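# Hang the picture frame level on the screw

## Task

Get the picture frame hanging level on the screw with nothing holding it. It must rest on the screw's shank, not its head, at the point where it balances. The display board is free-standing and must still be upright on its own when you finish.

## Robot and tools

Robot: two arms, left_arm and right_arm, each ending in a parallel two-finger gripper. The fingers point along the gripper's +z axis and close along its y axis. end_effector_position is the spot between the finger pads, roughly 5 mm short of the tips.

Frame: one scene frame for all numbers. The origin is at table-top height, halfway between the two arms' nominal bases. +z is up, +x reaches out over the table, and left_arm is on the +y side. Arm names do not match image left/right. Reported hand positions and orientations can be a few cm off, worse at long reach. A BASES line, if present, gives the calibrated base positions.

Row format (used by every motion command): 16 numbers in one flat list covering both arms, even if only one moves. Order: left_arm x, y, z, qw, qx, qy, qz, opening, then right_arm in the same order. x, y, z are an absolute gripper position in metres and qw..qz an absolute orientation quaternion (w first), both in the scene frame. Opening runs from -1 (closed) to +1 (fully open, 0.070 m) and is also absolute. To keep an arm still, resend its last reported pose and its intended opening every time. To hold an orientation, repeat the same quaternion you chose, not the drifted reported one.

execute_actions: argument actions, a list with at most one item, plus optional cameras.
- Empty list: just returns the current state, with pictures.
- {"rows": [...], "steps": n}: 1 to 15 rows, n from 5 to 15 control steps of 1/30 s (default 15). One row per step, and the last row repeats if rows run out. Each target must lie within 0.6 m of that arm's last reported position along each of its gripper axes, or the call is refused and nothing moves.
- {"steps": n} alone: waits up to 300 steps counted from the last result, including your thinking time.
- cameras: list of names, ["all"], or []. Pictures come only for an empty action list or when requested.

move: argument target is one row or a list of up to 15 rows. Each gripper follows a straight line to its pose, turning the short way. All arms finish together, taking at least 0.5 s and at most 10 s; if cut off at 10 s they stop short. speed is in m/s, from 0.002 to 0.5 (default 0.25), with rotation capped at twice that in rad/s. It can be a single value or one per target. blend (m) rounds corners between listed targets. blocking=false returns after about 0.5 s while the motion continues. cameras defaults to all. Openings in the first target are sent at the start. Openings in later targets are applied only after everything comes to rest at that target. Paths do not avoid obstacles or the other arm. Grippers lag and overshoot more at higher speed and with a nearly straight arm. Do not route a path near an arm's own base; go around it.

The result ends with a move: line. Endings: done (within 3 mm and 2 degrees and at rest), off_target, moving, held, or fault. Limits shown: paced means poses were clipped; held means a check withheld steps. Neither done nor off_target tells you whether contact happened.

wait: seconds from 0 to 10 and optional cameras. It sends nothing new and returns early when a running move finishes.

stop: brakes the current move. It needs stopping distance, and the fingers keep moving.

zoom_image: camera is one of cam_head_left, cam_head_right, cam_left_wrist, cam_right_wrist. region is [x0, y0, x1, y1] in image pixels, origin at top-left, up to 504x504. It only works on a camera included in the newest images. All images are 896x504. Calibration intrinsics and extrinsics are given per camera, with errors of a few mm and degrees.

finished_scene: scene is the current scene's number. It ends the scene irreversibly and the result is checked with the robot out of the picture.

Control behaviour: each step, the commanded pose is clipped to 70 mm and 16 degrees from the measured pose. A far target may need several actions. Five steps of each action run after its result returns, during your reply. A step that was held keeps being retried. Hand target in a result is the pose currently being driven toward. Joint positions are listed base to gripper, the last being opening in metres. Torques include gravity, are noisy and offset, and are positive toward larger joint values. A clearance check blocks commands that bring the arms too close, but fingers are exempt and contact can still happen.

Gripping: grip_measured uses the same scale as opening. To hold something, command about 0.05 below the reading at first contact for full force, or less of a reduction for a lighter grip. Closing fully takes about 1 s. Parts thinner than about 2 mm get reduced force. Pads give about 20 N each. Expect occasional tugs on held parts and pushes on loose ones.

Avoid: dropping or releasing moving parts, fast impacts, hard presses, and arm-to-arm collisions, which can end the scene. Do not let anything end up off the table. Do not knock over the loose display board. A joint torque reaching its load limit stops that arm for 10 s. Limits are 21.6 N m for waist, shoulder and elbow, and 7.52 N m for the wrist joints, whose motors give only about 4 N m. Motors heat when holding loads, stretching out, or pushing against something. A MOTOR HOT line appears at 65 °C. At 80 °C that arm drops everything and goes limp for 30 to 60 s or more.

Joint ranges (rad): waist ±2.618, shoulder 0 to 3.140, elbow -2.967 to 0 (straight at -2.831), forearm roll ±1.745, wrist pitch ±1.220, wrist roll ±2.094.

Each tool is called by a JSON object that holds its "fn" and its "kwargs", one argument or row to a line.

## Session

{"fn": "execute_actions", "kwargs": {
  "actions": [],
  "cameras": ["all"]
}}

Scene clock: 0.00 s of 4500.00 s.
left_arm: end_effector_position=(+0.4202, +0.3387, +0.3327) grip_measured=+0.98 end_effector_quat_wxyz=(+0.569, -0.093, +0.773, -0.263) | right_arm: end_effector_position=(+0.0592, +0.1070, +0.2848) grip_measured=+0.98 end_effector_quat_wxyz=(-0.315, +0.854, -0.247, -0.332)
Joint positions: left_arm=[0.682 1.54 -1.063 -1.578 0.957 1.346 0.069] | right_arm=[1.098 1.584 -1.251 0.984 0.989 -1.935 0.069]
Joint torques (N m): no reading
Motor temperatures (°C): left_arm=[30 31 32 31 35 29] | right_arm=[29 30 32 34 37 31]
Hand target: left_arm +0.4202, +0.3387, +0.3327; +0.569, -0.093, +0.773, -0.263 | right_arm +0.0592, +0.1070, +0.2848; -0.315, +0.854, -0.247, -0.332
camera_calibration:
cam_left_wrist: T_world_to_cam=[[-0.138706, -0.855818, 0.498333, 0.185907], [-0.798703, -0.200837, -0.56722, 0.592892], [0.585521, -0.476697, -0.655687, 0.255288], [0, 0, 0, 1]] pos_world=[0.349855, 0.399872, 0.411046]
cam_right_wrist: T_world_to_cam=[[0.659874, 0.664269, 0.351161, -0.209506], [0.748517, -0.621891, -0.230161, 0.0814786], [0.0654945, 0.414727, -0.907586, 0.32858], [0, 0, 0, 1]] pos_world=[0.0557395, 0.0535684, 0.390538]

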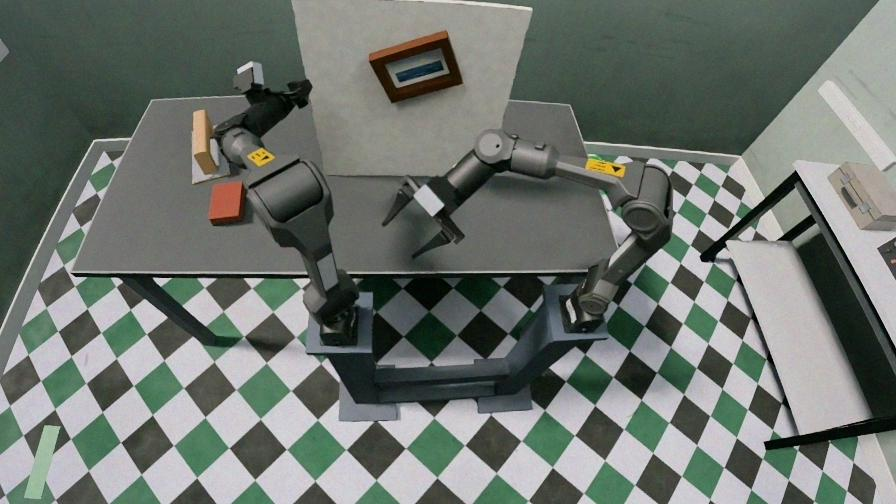

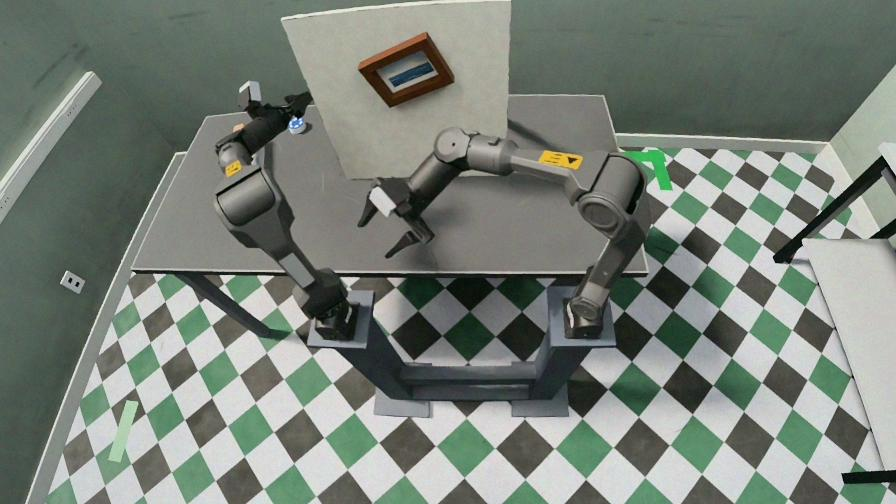

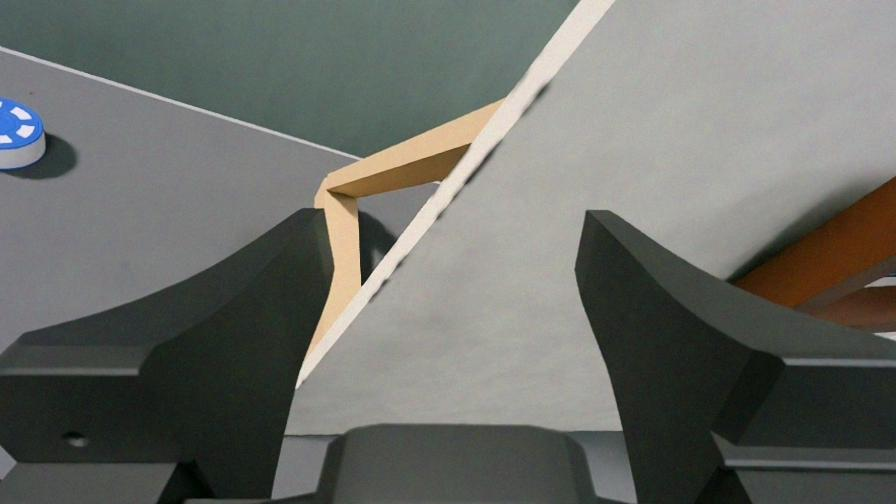

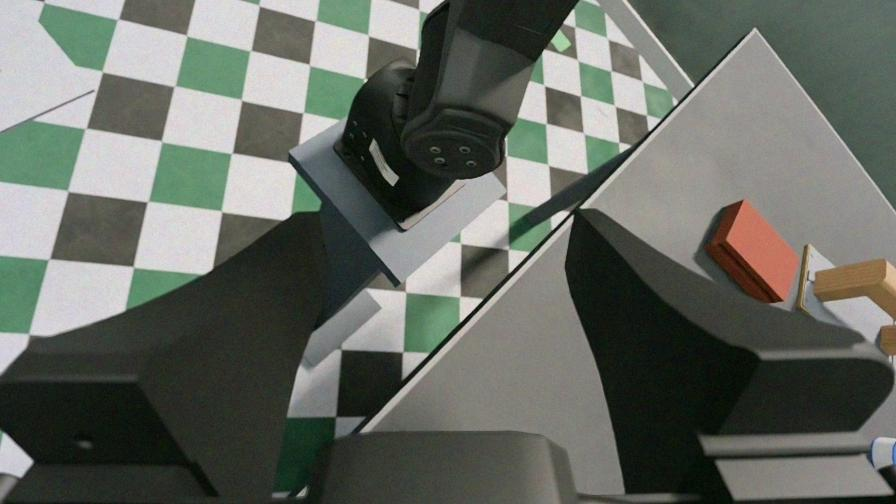

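{"fn": "zoom_image", "kwargs": {
  "camera": "cam_head_left",
  "region": [280, 0, 550, 190]
}}

{"fn": "zoom_image", "kwargs": {
  "camera": "cam_head_right",
  "region": [270, 0, 540, 190]
}}

{"fn": "zoom_image", "kwargs": {
  "camera": "cam_head_left",
  "region": [360, 20, 475, 110]
}}

{"fn": "zoom_image", "kwargs": {
  "camera": "cam_head_right",
  "region": [350, 25, 465, 115]
}}

Scaled by 1.867 from the camera's 896x504 image, which has a finer 1280x720 frame.

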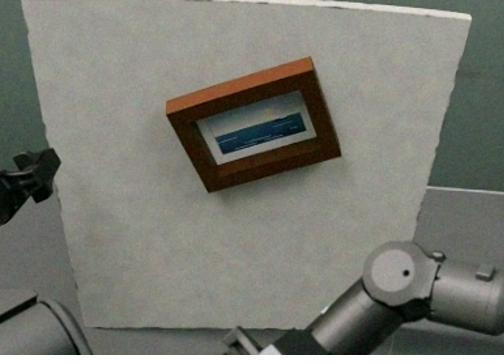

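Scaled by 1.867 from the camera's 896x504 image, which has a finer 1280x720 frame.

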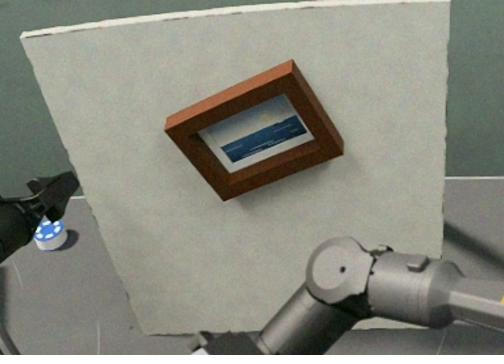

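Scaled by 4.383 from the camera's 896x504 image, which has a finer 1280x720 frame.

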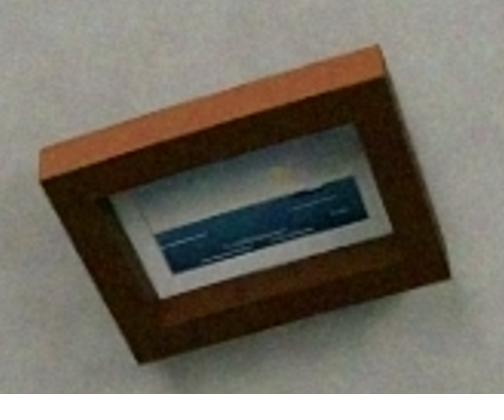

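Scaled by 4.383 from the camera's 896x504 image, which has a finer 1280x720 frame.

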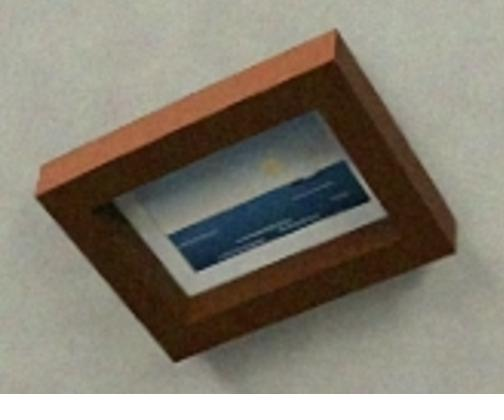

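{"fn": "move", "kwargs": {
  "target": [0.30, 0.20, 0.40, 0.43046, -0.43046, 0.56099, -0.56099, 0.35, 0.33, -0.30, 0.42, 0.5, -0.5, 0.5, -0.5, 0.6],
  "speed": 0.35
}}

Scene clock: 10.23 s of 4500.00 s.
left_arm: end_effector_position=(+0.2999, +0.1998, +0.4002) grip_measured=+0.35 end_effector_quat_wxyz=(+0.430, -0.431, +0.561, -0.562) | right_arm: end_effector_position=(+0.3302, -0.3006, +0.4201) grip_measured=+0.60 end_effector_quat_wxyz=(+0.503, -0.504, +0.497, -0.496)
Joint positions: left_arm=[0.254 0.809 -0.624 -1.745 0.52 0.198 0.047] | right_arm=[0.03 0.86 -0.724 -0.154 -0.048 -1.417 0.056]
Joint torques (N m): left_arm=[0.42 -1.52 -3.15 -0.28 0.3 0.1] | right_arm=[0.71 -1.33 -3.99 -0.01 -0.68 0.15]
Motor temperatures (°C): left_arm=[30 31 32 32 35 29] | right_arm=[29 30 32 34 37 31]
Hand target: left_arm +0.3000, +0.2000, +0.4000; +0.430, -0.430, +0.561, -0.561 | right_arm +0.3300, -0.3003, +0.4200; +0.503, -0.504, +0.497, -0.496
Off the commanded pose: left_arm 0.000 m, 0 deg | right_arm 0.001 m, 1 deg.
Kept back: nothing.
move: done
camera_calibration:
cam_left_wrist: T_world_to_cam=[[0.019189, -0.0153874, 0.999697, -0.399217], [-0.755531, -0.655098, 0.00441894, 0.35628], [0.654832, -0.755387, -0.0241963, 0.0859723], [0, 0, 0, 1]] pos_world=[0.220544, 0.292198, 0.399602]
cam_right_wrist: T_world_to_cam=[[-0.00820979, -0.0391214, 0.999201, -0.428171], [-0.599424, -0.799611, -0.036232, -0.0335032], [0.800389, -0.599243, -0.0168857, -0.318946], [0, 0, 0, 1]] pos_world=[0.231683, -0.234666, 0.42123]

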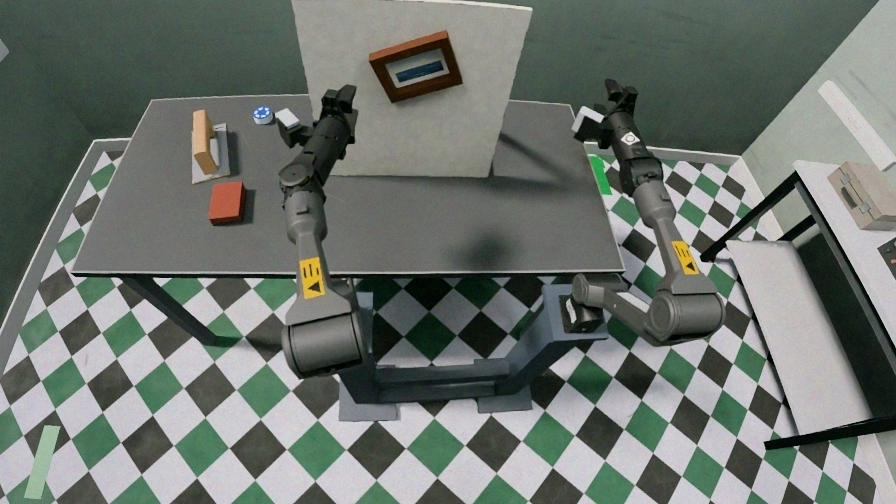

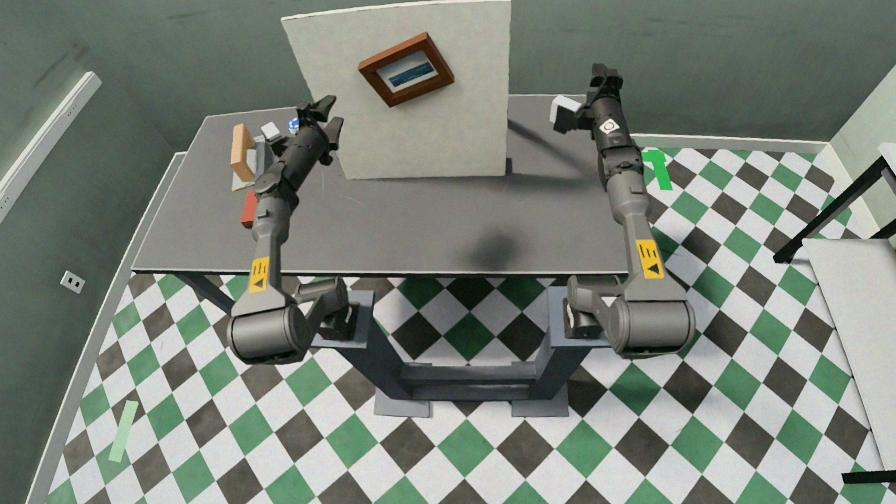

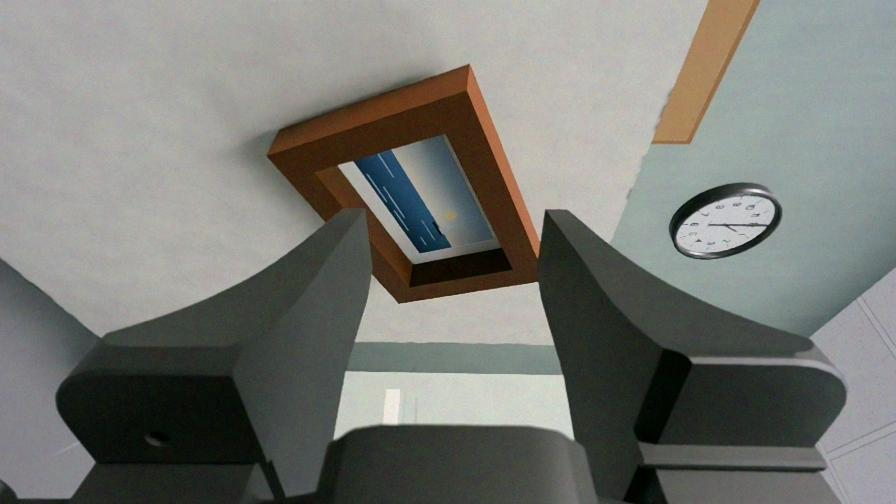

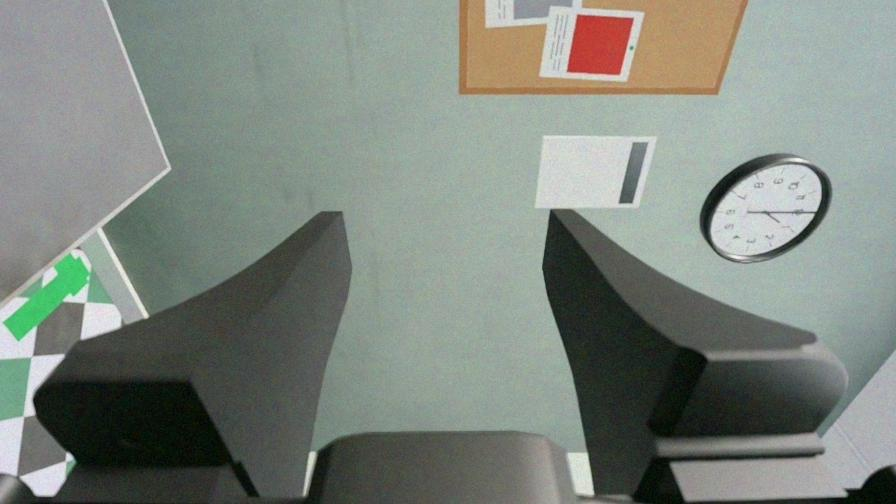

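{"fn": "zoom_image", "kwargs": {
  "camera": "cam_left_wrist",
  "region": [240, 40, 580, 320]
}}

Scaled by 1.482 from the camera's 896x504 image, which has a finer 1280x720 frame.

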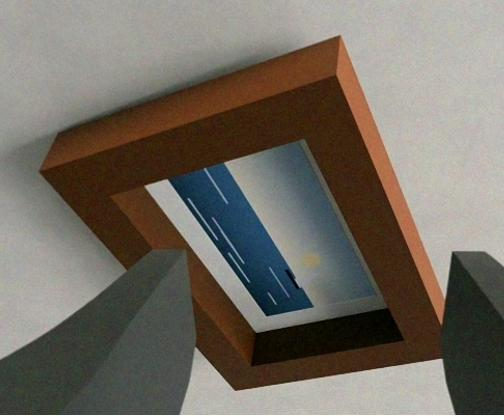

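{"fn": "move", "kwargs": {
  "target": [0.30, 0.20, 0.46, 0.43046, -0.43046, 0.56099, -0.56099, 0.35, 0.33, -0.30, 0.42, 0.5, -0.5, 0.5, -0.5, 0.6],
  "speed": 0.2,
  "cameras": ["cam_left_wrist"]
}}

{"fn": "zoom_image", "kwargs": {
  "camera": "cam_left_wrist",
  "region": [150, 40, 500, 320]
}}

Scene clock: 12.40 s of 4500.00 s.
left_arm: end_effector_position=(+0.3001, +0.2002, +0.4598) grip_measured=+0.35 end_effector_quat_wxyz=(+0.430, -0.431, +0.561, -0.561) | right_arm: end_effector_position=(+0.3302, -0.3005, +0.4200) grip_measured=+0.60 end_effector_quat_wxyz=(+0.503, -0.503, +0.497, -0.497)
Joint positions: left_arm=[0.257 0.835 -0.873 -1.351 0.527 -0.253 0.047] | right_arm=[0.036 0.86 -0.723 0.005 -0.049 -1.576 0.056]
Joint torques (N m): left_arm=[-0.67 -0.82 -3.48 -0.54 -0.55 0.15] | right_arm=[0.69 -1.71 -3.96 -0.04 -0.92 0.16]
Motor temperatures (°C): left_arm=[30 31 32 32 35 29] | right_arm=[29 30 33 34 37 31]
Hand target: left_arm +0.3000, +0.2000, +0.4600; +0.430, -0.430, +0.561, -0.561 | right_arm +0.3300, -0.3003, +0.4200; +0.503, -0.503, +0.497, -0.497
Off the commanded pose: left_arm 0.000 m, 0 deg | right_arm 0.001 m, 1 deg.
Kept back: nothing.
move: done
camera_calibration:
cam_left_wrist: T_world_to_cam=[[0.0205028, -0.016384, 0.999656, -0.458955], [-0.75507, -0.655627, 0.00474084, 0.356273], [0.655324, -0.754907, -0.0258133, 0.0881084], [0, 0, 0, 1]] pos_world=[0.220681, 0.292577, 0.459382]
Images, in order (width x height): cam_left_wrist 896x504.

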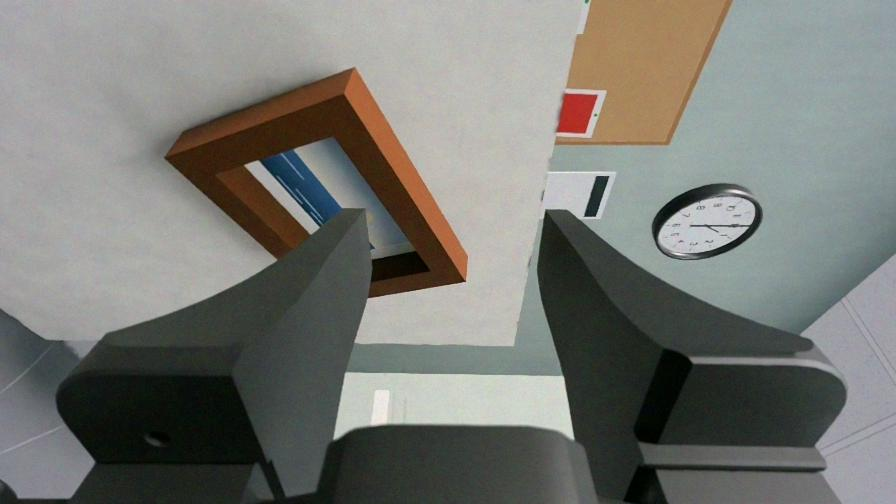

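Scaled by 1.440 from the camera's 896x504 image, which has a finer 1280x720 frame.

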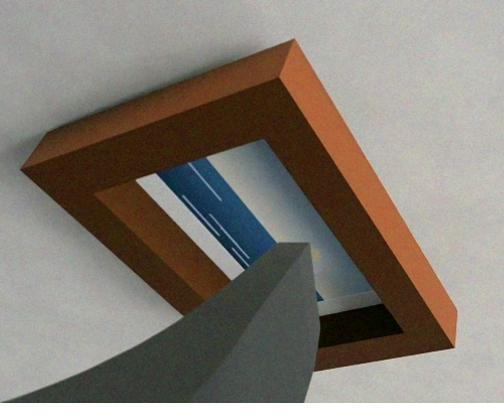

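{"fn": "zoom_image", "kwargs": {
  "camera": "cam_left_wrist",
  "region": [490, 0, 610, 180]
}}

{"fn": "zoom_image", "kwargs": {
  "camera": "cam_left_wrist",
  "region": [480, 170, 600, 350]
}}

Scaled by 2.800 from the camera's 896x504 image, which has a finer 1280x720 frame.

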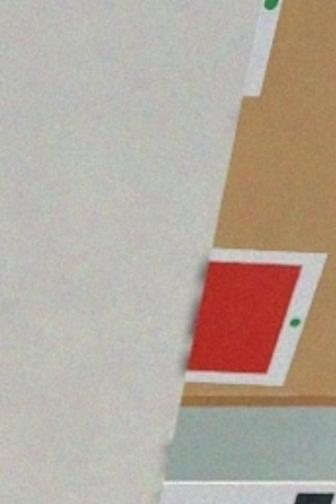

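Scaled by 2.800 from the camera's 896x504 image, which has a finer 1280x720 frame.

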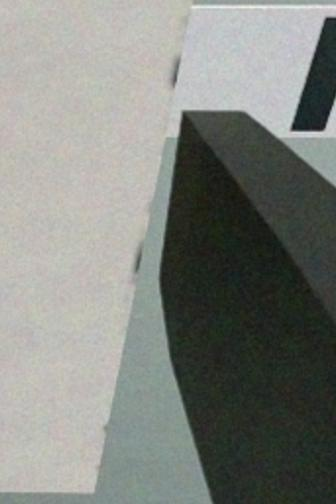

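{"fn": "move", "kwargs": {
  "target": [
    [0.30, 0.20, 0.46, 0.43046, -0.43046, 0.56099, -0.56099, 0.35, 0.33, -0.18, 0.54, 0.4788, 0.18, 0.805, 0.2997, 0.6],
    [0.30, 0.20, 0.46, 0.43046, -0.43046, 0.56099, -0.56099, 0.35, 0.39, 0.03, 0.53, 0.4788, 0.18, 0.805, 0.2997, 0.6]
  ],
  "speed": [0.4, 0.2],
  "blend": [0.03, 0],
  "cameras": ["cam_right_wrist", "cam_left_wrist"]
}}

Scene clock: 22.43 s of 4500.00 s.
left_arm: end_effector_position=(+0.3001, +0.2002, +0.4598) grip_measured=+0.35 end_effector_quat_wxyz=(+0.430, -0.431, +0.561, -0.561) | right_arm: end_effector_position=(+0.3897, +0.0299, +0.5299) grip_measured=+0.60 end_effector_quat_wxyz=(+0.490, +0.173, +0.795, +0.314)
Joint positions: left_arm=[0.256 0.835 -0.873 -1.351 0.526 -0.253 0.047] | right_arm=[0.987 1.986 -2.65 -0.613 1.216 1.245 0.056]
Joint torques (N m): left_arm=[-0.78 -2.25 -2.6 -0.54 -0.59 0.1] | right_arm=[-0.52 -8.25 -2.77 -0.47 -0.5 0.17]
Motor temperatures (°C): left_arm=[30 31 32 32 35 29] | right_arm=[29 30 33 34 38 31]
Hand target: left_arm +0.3000, +0.2000, +0.4600; +0.430, -0.430, +0.561, -0.561 | right_arm +0.3899, +0.0298, +0.5296; +0.489, +0.173, +0.795, +0.314
Off the commanded pose: left_arm 0.000 m, 0 deg | right_arm 0.000 m, 3 deg.
joint sent to its limit (right arm) — joint 5 (wrist pitch), upper limit.
Kept back: nothing.
move: off_target (right_arm)
camera_calibration:
cam_left_wrist: T_world_to_cam=[[0.0202913, -0.0163291, 0.999661, -0.458954], [-0.7551, -0.655593, 0.00461826, 0.356289], [0.655295, -0.754938, -0.025633, 0.0879682], [0, 0, 0, 1]] pos_world=[0.220702, 0.292497, 0.459408]
cam_right_wrist: T_world_to_cam=[[0.00679071, -0.723055, -0.690757, 0.385648], [-0.907128, 0.28623, -0.308531, 0.502199], [0.420801, 0.6287, -0.65396, 0.282111], [0, 0, 0, 1]] pos_world=[0.334227, -0.0422628, 0.605823]
Images, in order (width x height): cam_left_wrist 896x504, cam_right_wrist 896x504.

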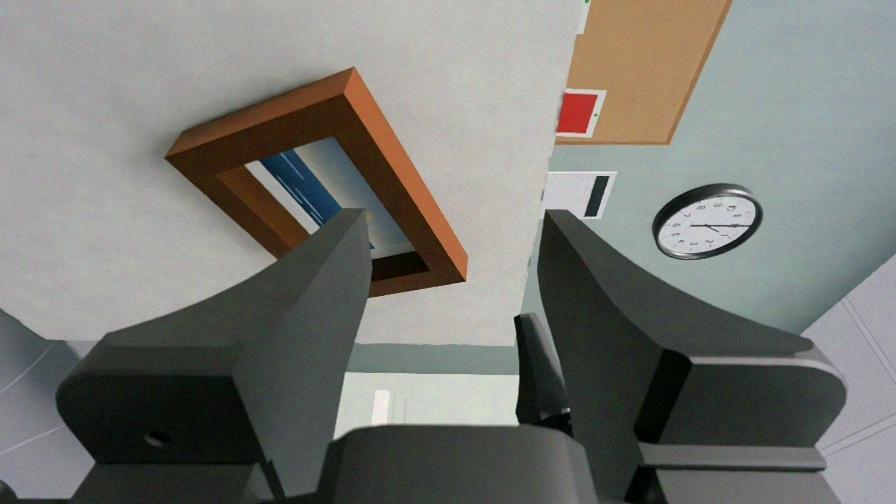

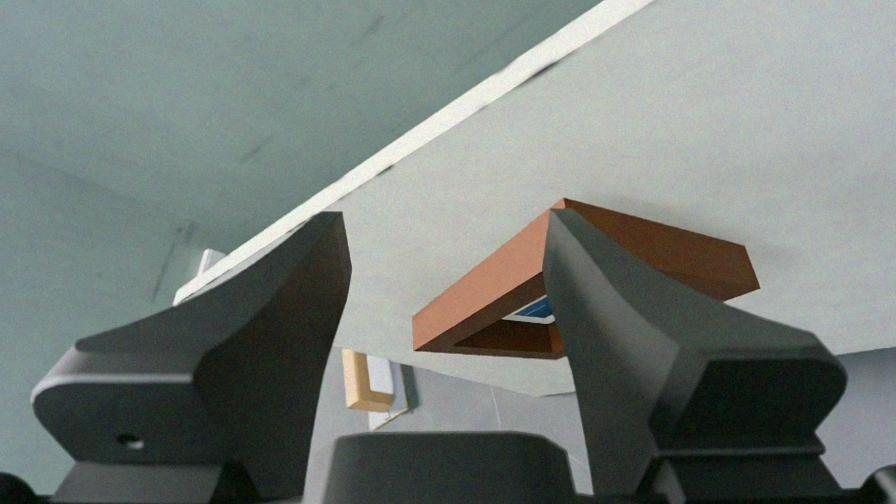

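{"fn": "zoom_image", "kwargs": {
  "camera": "cam_right_wrist",
  "region": [390, 170, 610, 370]
}}

Scaled by 2.291 from the camera's 896x504 image, which has a finer 1280x720 frame.

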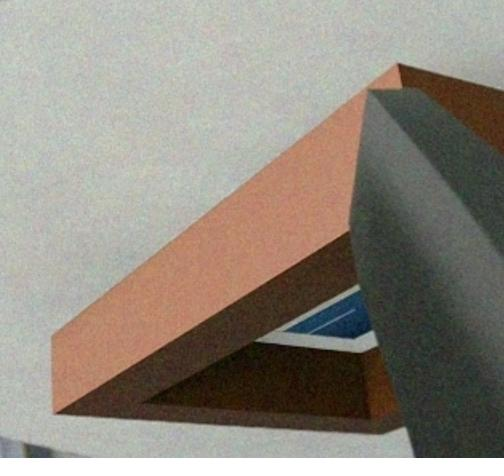

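{"fn": "move", "kwargs": {
  "target": [0.30, 0.20, 0.46, 0.43046, -0.43046, 0.56099, -0.56099, 0.35, 0.405, -0.06, 0.55, 0.4788, 0.18, 0.805, 0.2997, 0.6],
  "speed": 0.2,
  "cameras": ["cam_right_wrist"]
}}

Scene clock: 25.30 s of 4500.00 s.
left_arm: end_effector_position=(+0.3001, +0.2002, +0.4598) grip_measured=+0.35 end_effector_quat_wxyz=(+0.430, -0.431, +0.561, -0.561) | right_arm: end_effector_position=(+0.4050, -0.0603, +0.5499) grip_measured=+0.60 end_effector_quat_wxyz=(+0.479, +0.180, +0.805, +0.300)
Joint positions: left_arm=[0.256 0.835 -0.873 -1.351 0.526 -0.253 0.047] | right_arm=[0.748 1.803 -2.5 -0.383 1.207 1.067 0.056]
Joint torques (N m): left_arm=[-0.7 -2.24 -2.65 -0.56 -0.58 0.08] | right_arm=[0.63 -5.55 -3.74 -0.53 -0.69 0.2]
Motor temperatures (°C): left_arm=[30 31 32 32 35 29] | right_arm=[29 30 33 34 38 31]
Hand target: left_arm +0.3000, +0.2000, +0.4600; +0.430, -0.430, +0.561, -0.561 | right_arm +0.4050, -0.0600, +0.5500; +0.479, +0.180, +0.805, +0.300
Off the commanded pose: left_arm 0.000 m, 0 deg | right_arm 0.000 m, 0 deg.
Kept back: nothing.
move: done
camera_calibration:
cam_right_wrist: T_world_to_cam=[[-0.0300714, -0.736081, -0.676225, 0.340281], [-0.913666, 0.2946, -0.280046, 0.535461], [0.405353, 0.609422, -0.681391, 0.365605], [0, 0, 0, 1]] pos_world=[0.351266, -0.13008, 0.629181]
Images, in order (width x height): cam_right_wrist 896x504.

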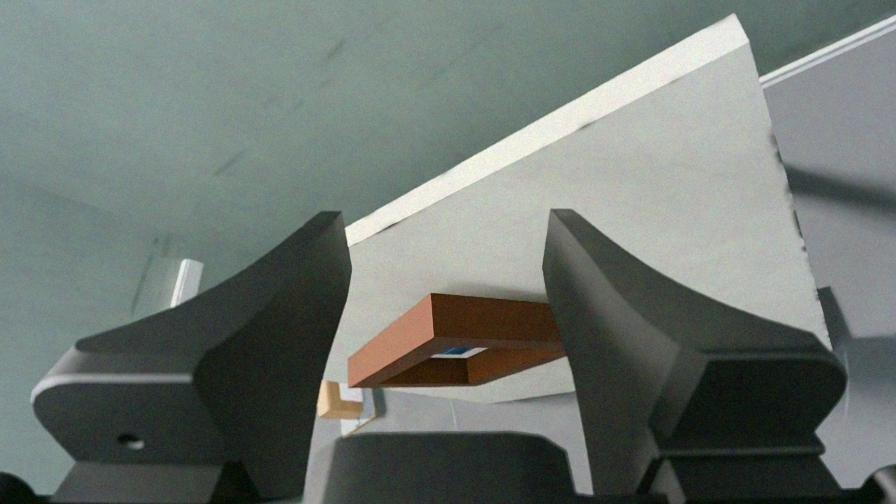

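{"fn": "move", "kwargs": {
  "target": [0.328, 0.104, 0.413, 0.36217, -0.47564, 0.43547, -0.67302, 0.2, 0.405, -0.06, 0.55, 0.4788, 0.18, 0.805, 0.2997, 0.6],
  "speed": 0.25,
  "cameras": ["cam_left_wrist", "cam_head_left"]
}}

{"fn": "zoom_image", "kwargs": {
  "camera": "cam_left_wrist",
  "region": [300, 0, 650, 280]
}}

Scene clock: 28.63 s of 4500.00 s.
left_arm: end_effector_position=(+0.3279, +0.1042, +0.4135) grip_measured=+0.20 end_effector_quat_wxyz=(-0.362, +0.476, -0.435, +0.673) | right_arm: end_effector_position=(+0.4050, -0.0600, +0.5498) grip_measured=+0.60 end_effector_quat_wxyz=(+0.479, +0.180, +0.805, +0.300)
Joint positions: left_arm=[-0.605 1.049 -0.635 -0.654 -0.613 -1.283 0.042] | right_arm=[0.748 1.804 -2.501 -0.384 1.207 1.068 0.056]
Joint torques (N m): left_arm=[-0.24 -2.03 -2.96 0.22 -1.07 0.07] | right_arm=[0.3 -5.5 -3.81 -0.5 -0.81 0.11]
Motor temperatures (°C): left_arm=[30 31 32 32 35 29] | right_arm=[29 30 33 34 38 31]
Hand target: left_arm +0.3280, +0.1040, +0.4130; -0.362, +0.476, -0.435, +0.673 | right_arm +0.4050, -0.0600, +0.5500; +0.479, +0.180, +0.805, +0.300
Off the commanded pose: left_arm 0.001 m, 0 deg | right_arm 0.000 m, 0 deg.
Kept back: nothing.
move: done
camera_calibration:
cam_left_wrist: T_world_to_cam=[[-0.0551992, 0.343587, 0.937497, -0.401813], [-0.771859, -0.610303, 0.178226, 0.243558], [0.633393, -0.713777, 0.298889, -0.135228], [0, 0, 0, 1]] pos_world=[0.251465, 0.190179, 0.373709]
Images, in order (width x height): cam_head_left 896x504, cam_left_wrist 896x504.

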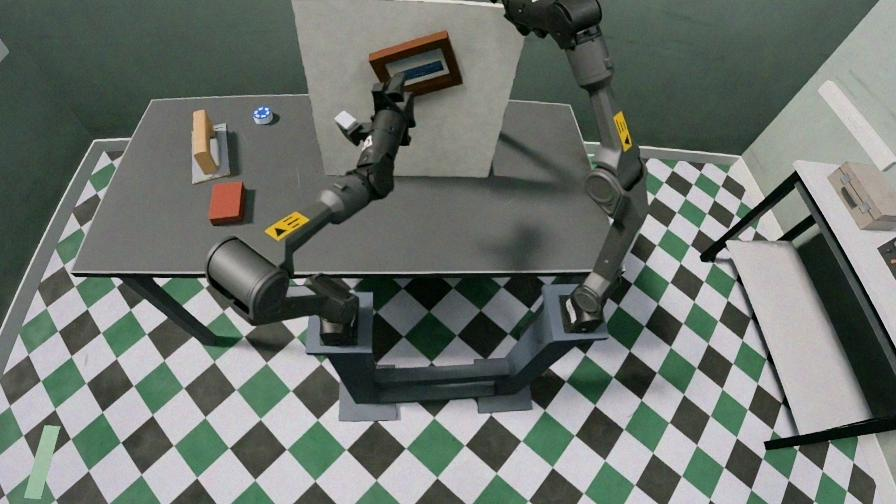

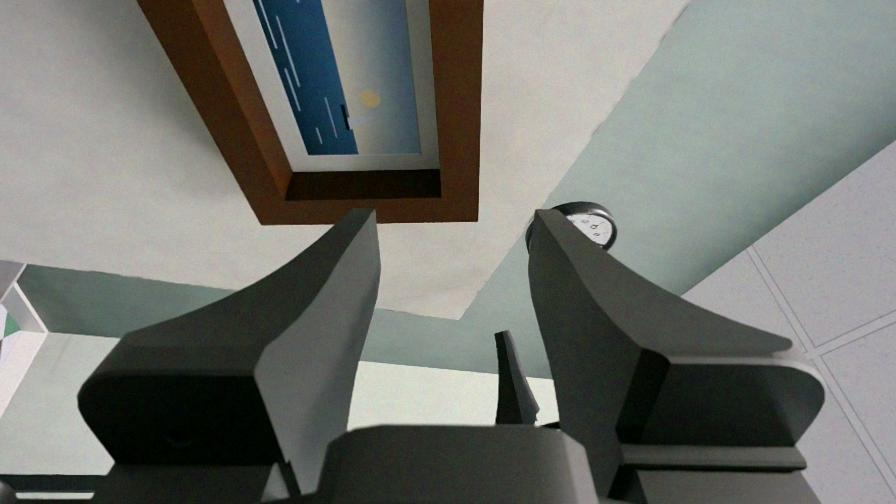

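Scaled by 1.440 from the camera's 896x504 image, which has a finer 1280x720 frame.

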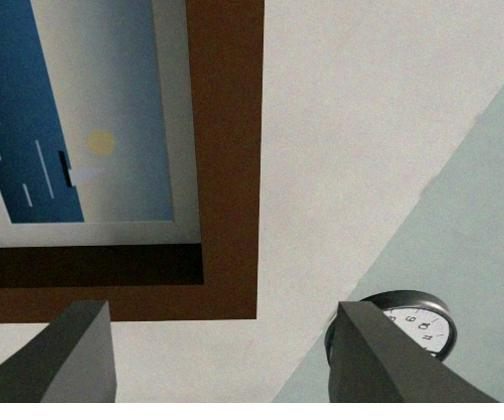

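{"fn": "move", "kwargs": {
  "target": [
    [0.350, 0.104, 0.4170, 0.35757, -0.47848, 0.42994, -0.67702, 0.2, 0.405, -0.06, 0.55, 0.4788, 0.18, 0.805, 0.2997, 0.6],
    [0.412, 0.104, 0.4225, 0.35757, -0.47848, 0.42994, -0.67702, 0.2, 0.405, -0.06, 0.55, 0.4788, 0.18, 0.805, 0.2997, 0.6]
  ],
  "speed": [0.1, 0.06],
  "blend": [0.01, 0]
}}

{"fn": "zoom_image", "kwargs": {
  "camera": "cam_left_wrist",
  "region": [250, 0, 650, 280]
}}

{"fn": "zoom_image", "kwargs": {
  "camera": "cam_right_wrist",
  "region": [320, 240, 600, 420]
}}

Scene clock: 33.60 s of 4500.00 s.
left_arm: end_effector_position=(+0.4124, +0.1039, +0.4225) grip_measured=+0.20 end_effector_quat_wxyz=(-0.357, +0.479, -0.430, +0.677) | right_arm: end_effector_position=(+0.4050, -0.0600, +0.5498) grip_measured=+0.60 end_effector_quat_wxyz=(+0.479, +0.180, +0.805, +0.300)
Joint positions: left_arm=[-0.377 1.333 -0.873 -0.254 -0.562 -1.684 0.042] | right_arm=[0.748 1.804 -2.501 -0.384 1.207 1.068 0.056]
Joint torques (N m): left_arm=[-0.23 -5.23 -2.66 -0.06 -1.21 0.08] | right_arm=[-0.28 -5.57 -3.77 -0.48 -0.8 -0.09]
Motor temperatures (°C): left_arm=[30 31 32 31 35 29] | right_arm=[29 30 33 34 38 31]
Hand target: left_arm +0.4120, +0.1040, +0.4225; -0.358, +0.478, -0.430, +0.677 | right_arm +0.4050, -0.0600, +0.5500; +0.479, +0.180, +0.805, +0.300
Off the commanded pose: left_arm 0.000 m, 0 deg | right_arm 0.000 m, 0 deg.
Kept back: nothing.
move: done
camera_calibration:
cam_left_wrist: T_world_to_cam=[[-0.0535528, 0.35907, 0.931773, -0.405329], [-0.772586, -0.606078, 0.189156, 0.302324], [0.632648, -0.709745, 0.30987, -0.196354], [0, 0, 0, 1]] pos_world=[0.336088, 0.189412, 0.381332]
cam_right_wrist: T_world_to_cam=[[-0.0300037, -0.735839, -0.676491, 0.340647], [-0.913598, 0.29476, -0.280099, 0.535396], [0.40551, 0.609637, -0.681105, 0.365164], [0, 0, 0, 1]] pos_world=[0.35128, -0.129769, 0.629124]

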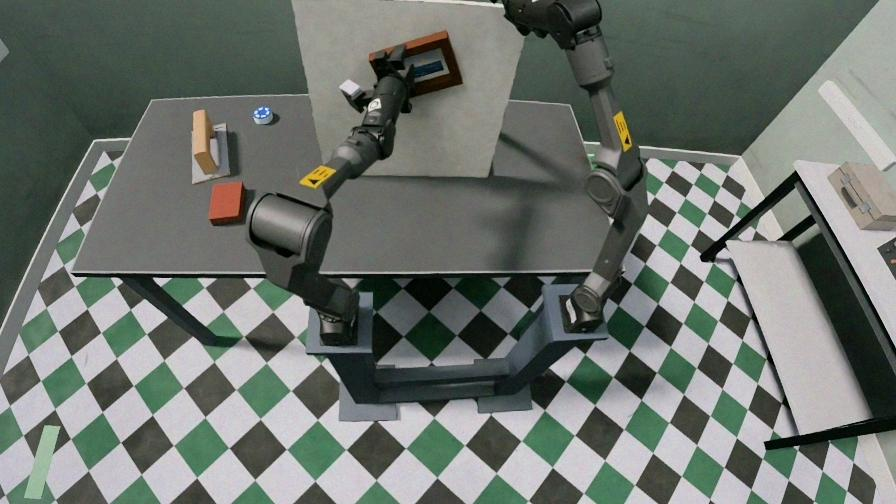

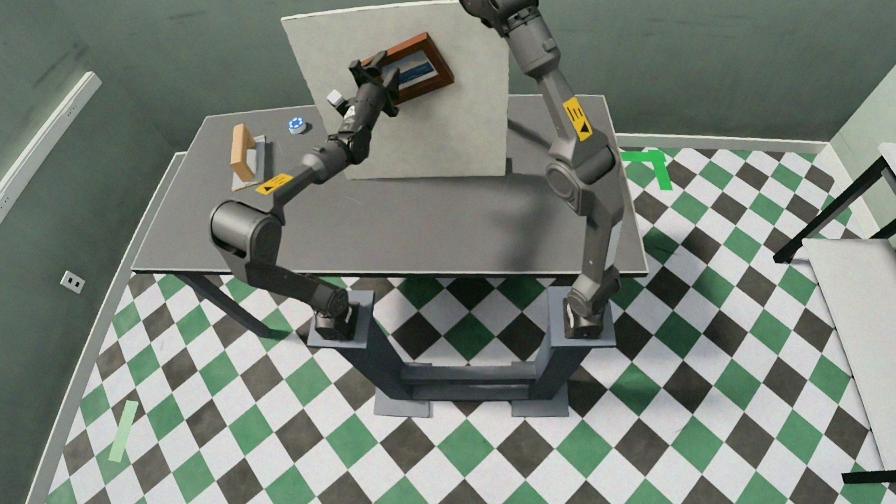

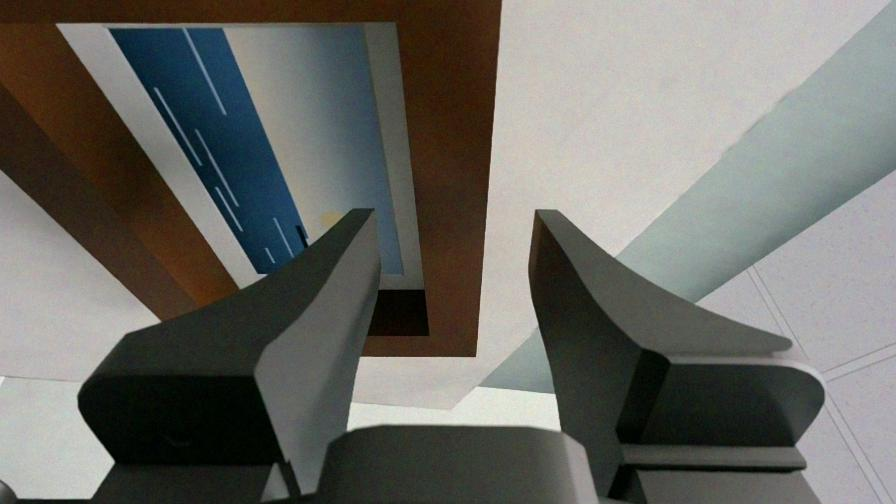

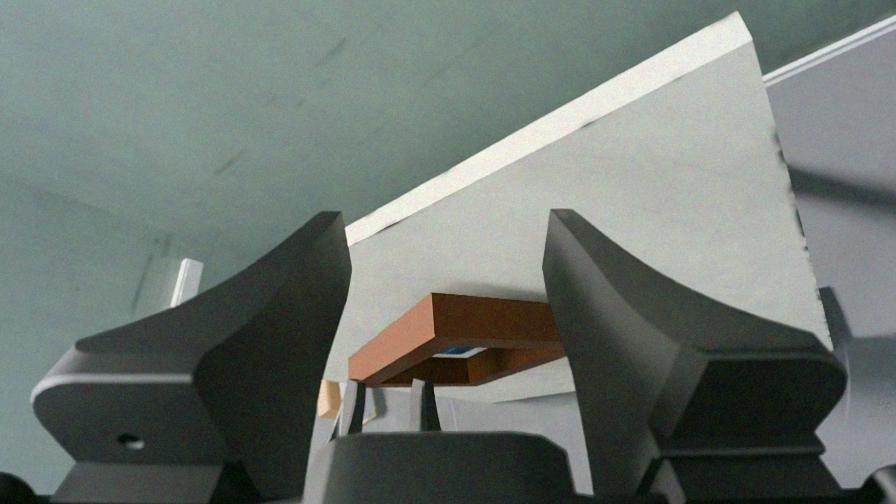

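Scaled by 1.260 from the camera's 896x504 image, which has a finer 1280x720 frame.

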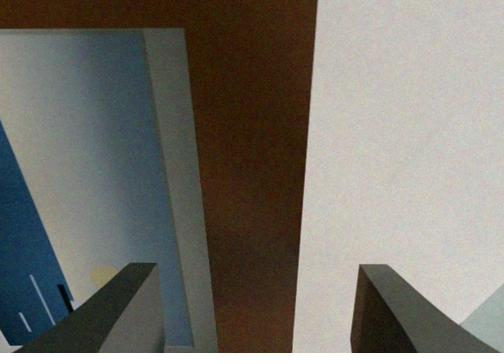

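Scaled by 1.800 from the camera's 896x504 image, which has a finer 1280x720 frame.

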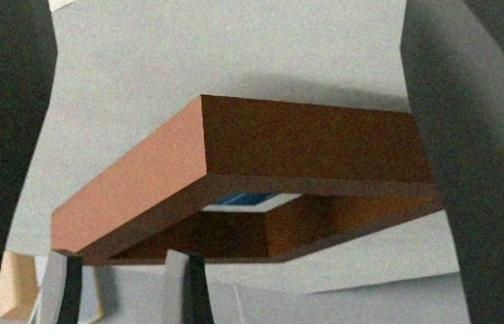

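{"fn": "move", "kwargs": {
  "target": [0.4305, 0.104, 0.4234, 0.35757, -0.47848, 0.42994, -0.67702, -0.1, 0.405, -0.06, 0.55, 0.4788, 0.18, 0.805, 0.2997, 0.6],
  "speed": 0.06
}}

{"fn": "zoom_image", "kwargs": {
  "camera": "cam_left_wrist",
  "region": [250, 0, 650, 280]
}}

{"fn": "zoom_image", "kwargs": {
  "camera": "cam_right_wrist",
  "region": [320, 240, 600, 420]
}}

Scene clock: 36.17 s of 4500.00 s.
left_arm: end_effector_position=(+0.4307, +0.1039, +0.4234) grip_measured=-0.10 end_effector_quat_wxyz=(-0.357, +0.478, -0.430, +0.677) | right_arm: end_effector_position=(+0.4050, -0.0600, +0.5498) grip_measured=+0.60 end_effector_quat_wxyz=(+0.479, +0.180, +0.805, +0.300)
Joint positions: left_arm=[-0.347 1.393 -0.932 -0.199 -0.557 -1.736 0.031] | right_arm=[0.748 1.804 -2.501 -0.384 1.207 1.068 0.056]
Joint torques (N m): left_arm=[-0.02 -5.12 -3.12 0 -1.16 0.04] | right_arm=[-0.49 -5.57 -3.73 -0.46 -0.8 -0.17]
Motor temperatures (°C): left_arm=[30 31 32 31 35 29] | right_arm=[29 30 33 34 38 31]
Hand target: left_arm +0.4305, +0.1040, +0.4234; -0.358, +0.478, -0.430, +0.677 | right_arm +0.4050, -0.0600, +0.5500; +0.479, +0.180, +0.805, +0.300
Off the commanded pose: left_arm 0.000 m, 0 deg | right_arm 0.000 m, 0 deg.
Kept back: nothing.
move: done
camera_calibration:
cam_left_wrist: T_world_to_cam=[[-0.0536259, 0.358992, 0.931799, -0.405216], [-0.772796, -0.605875, 0.188949, 0.316333], [0.632384, -0.709958, 0.309919, -0.208115], [0, 0, 0, 1]] pos_world=[0.35434, 0.189374, 0.382308]
cam_right_wrist: T_world_to_cam=[[-0.0300037, -0.735839, -0.676491, 0.340647], [-0.913598, 0.29476, -0.280099, 0.535396], [0.40551, 0.609637, -0.681105, 0.365164], [0, 0, 0, 1]] pos_world=[0.35128, -0.129769, 0.629124]

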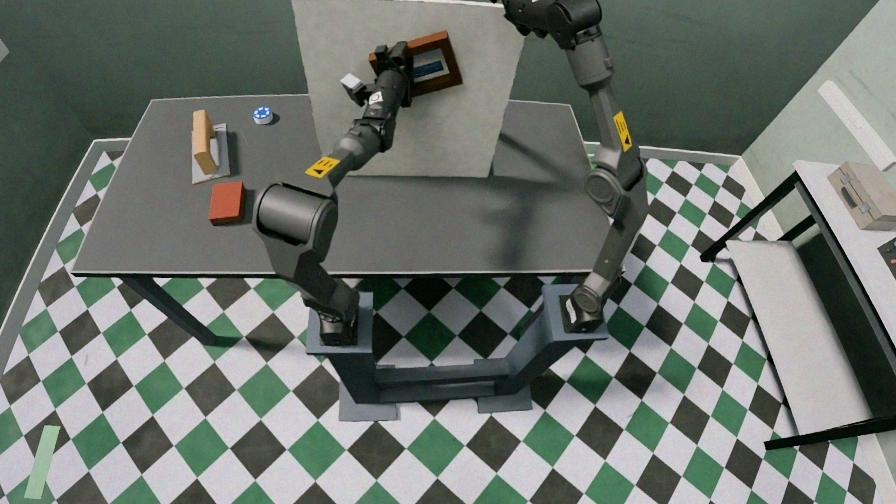

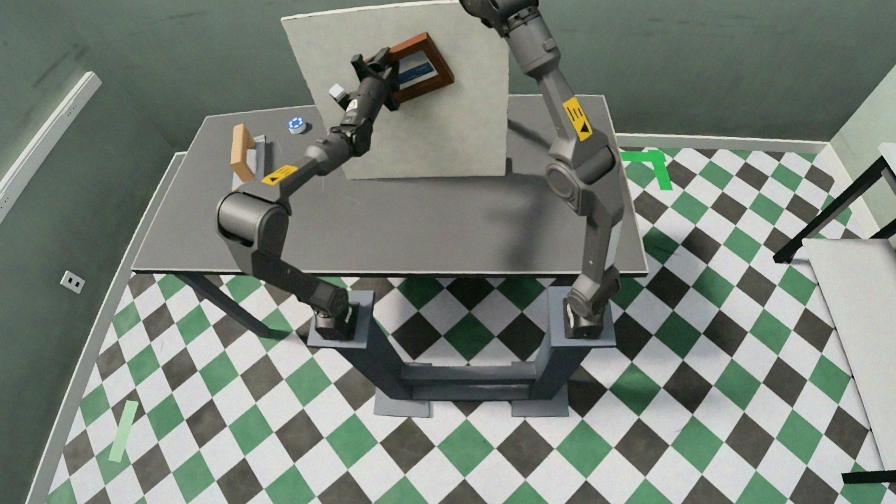

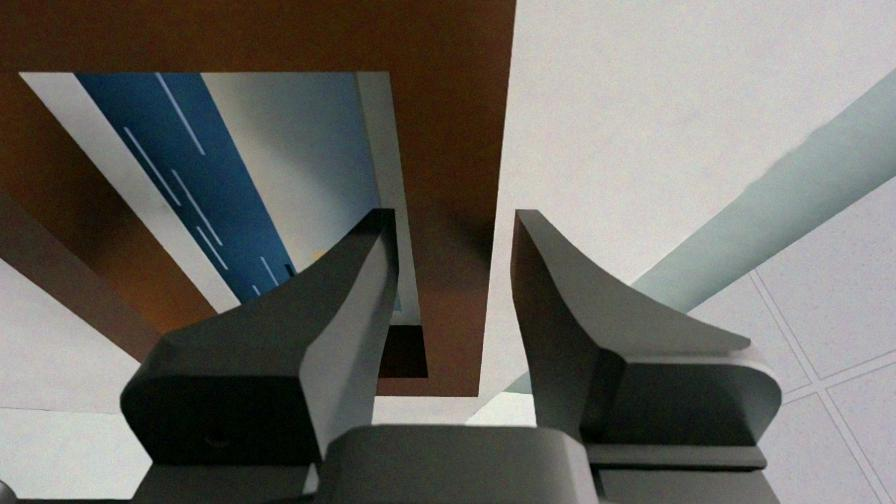

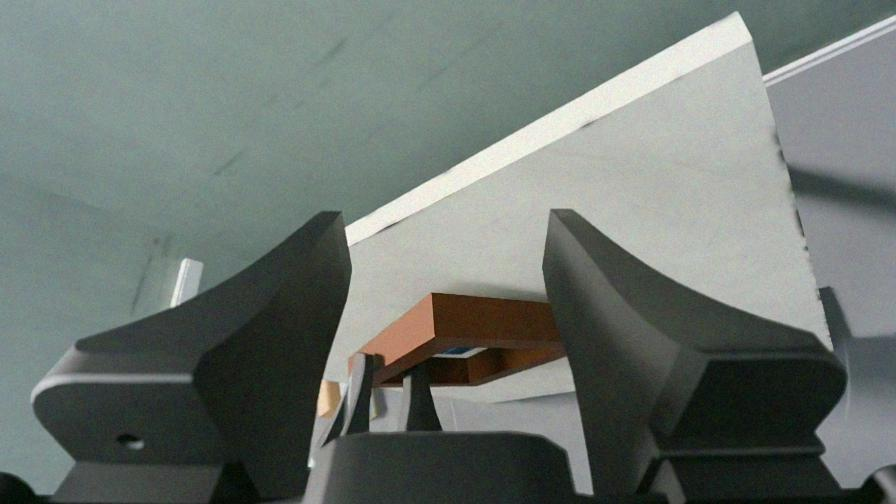

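Scaled by 1.260 from the camera's 896x504 image, which has a finer 1280x720 frame.

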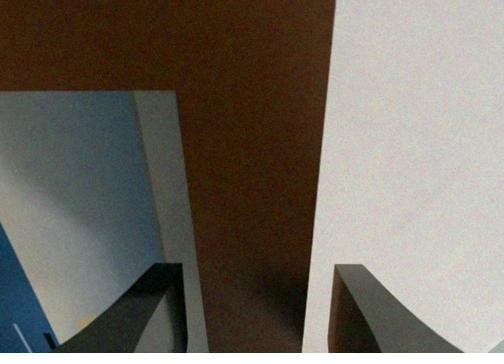

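Scaled by 1.800 from the camera's 896x504 image, which has a finer 1280x720 frame.

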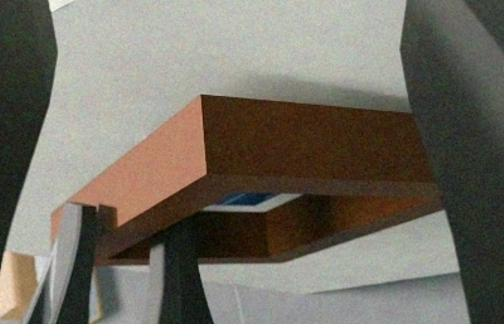

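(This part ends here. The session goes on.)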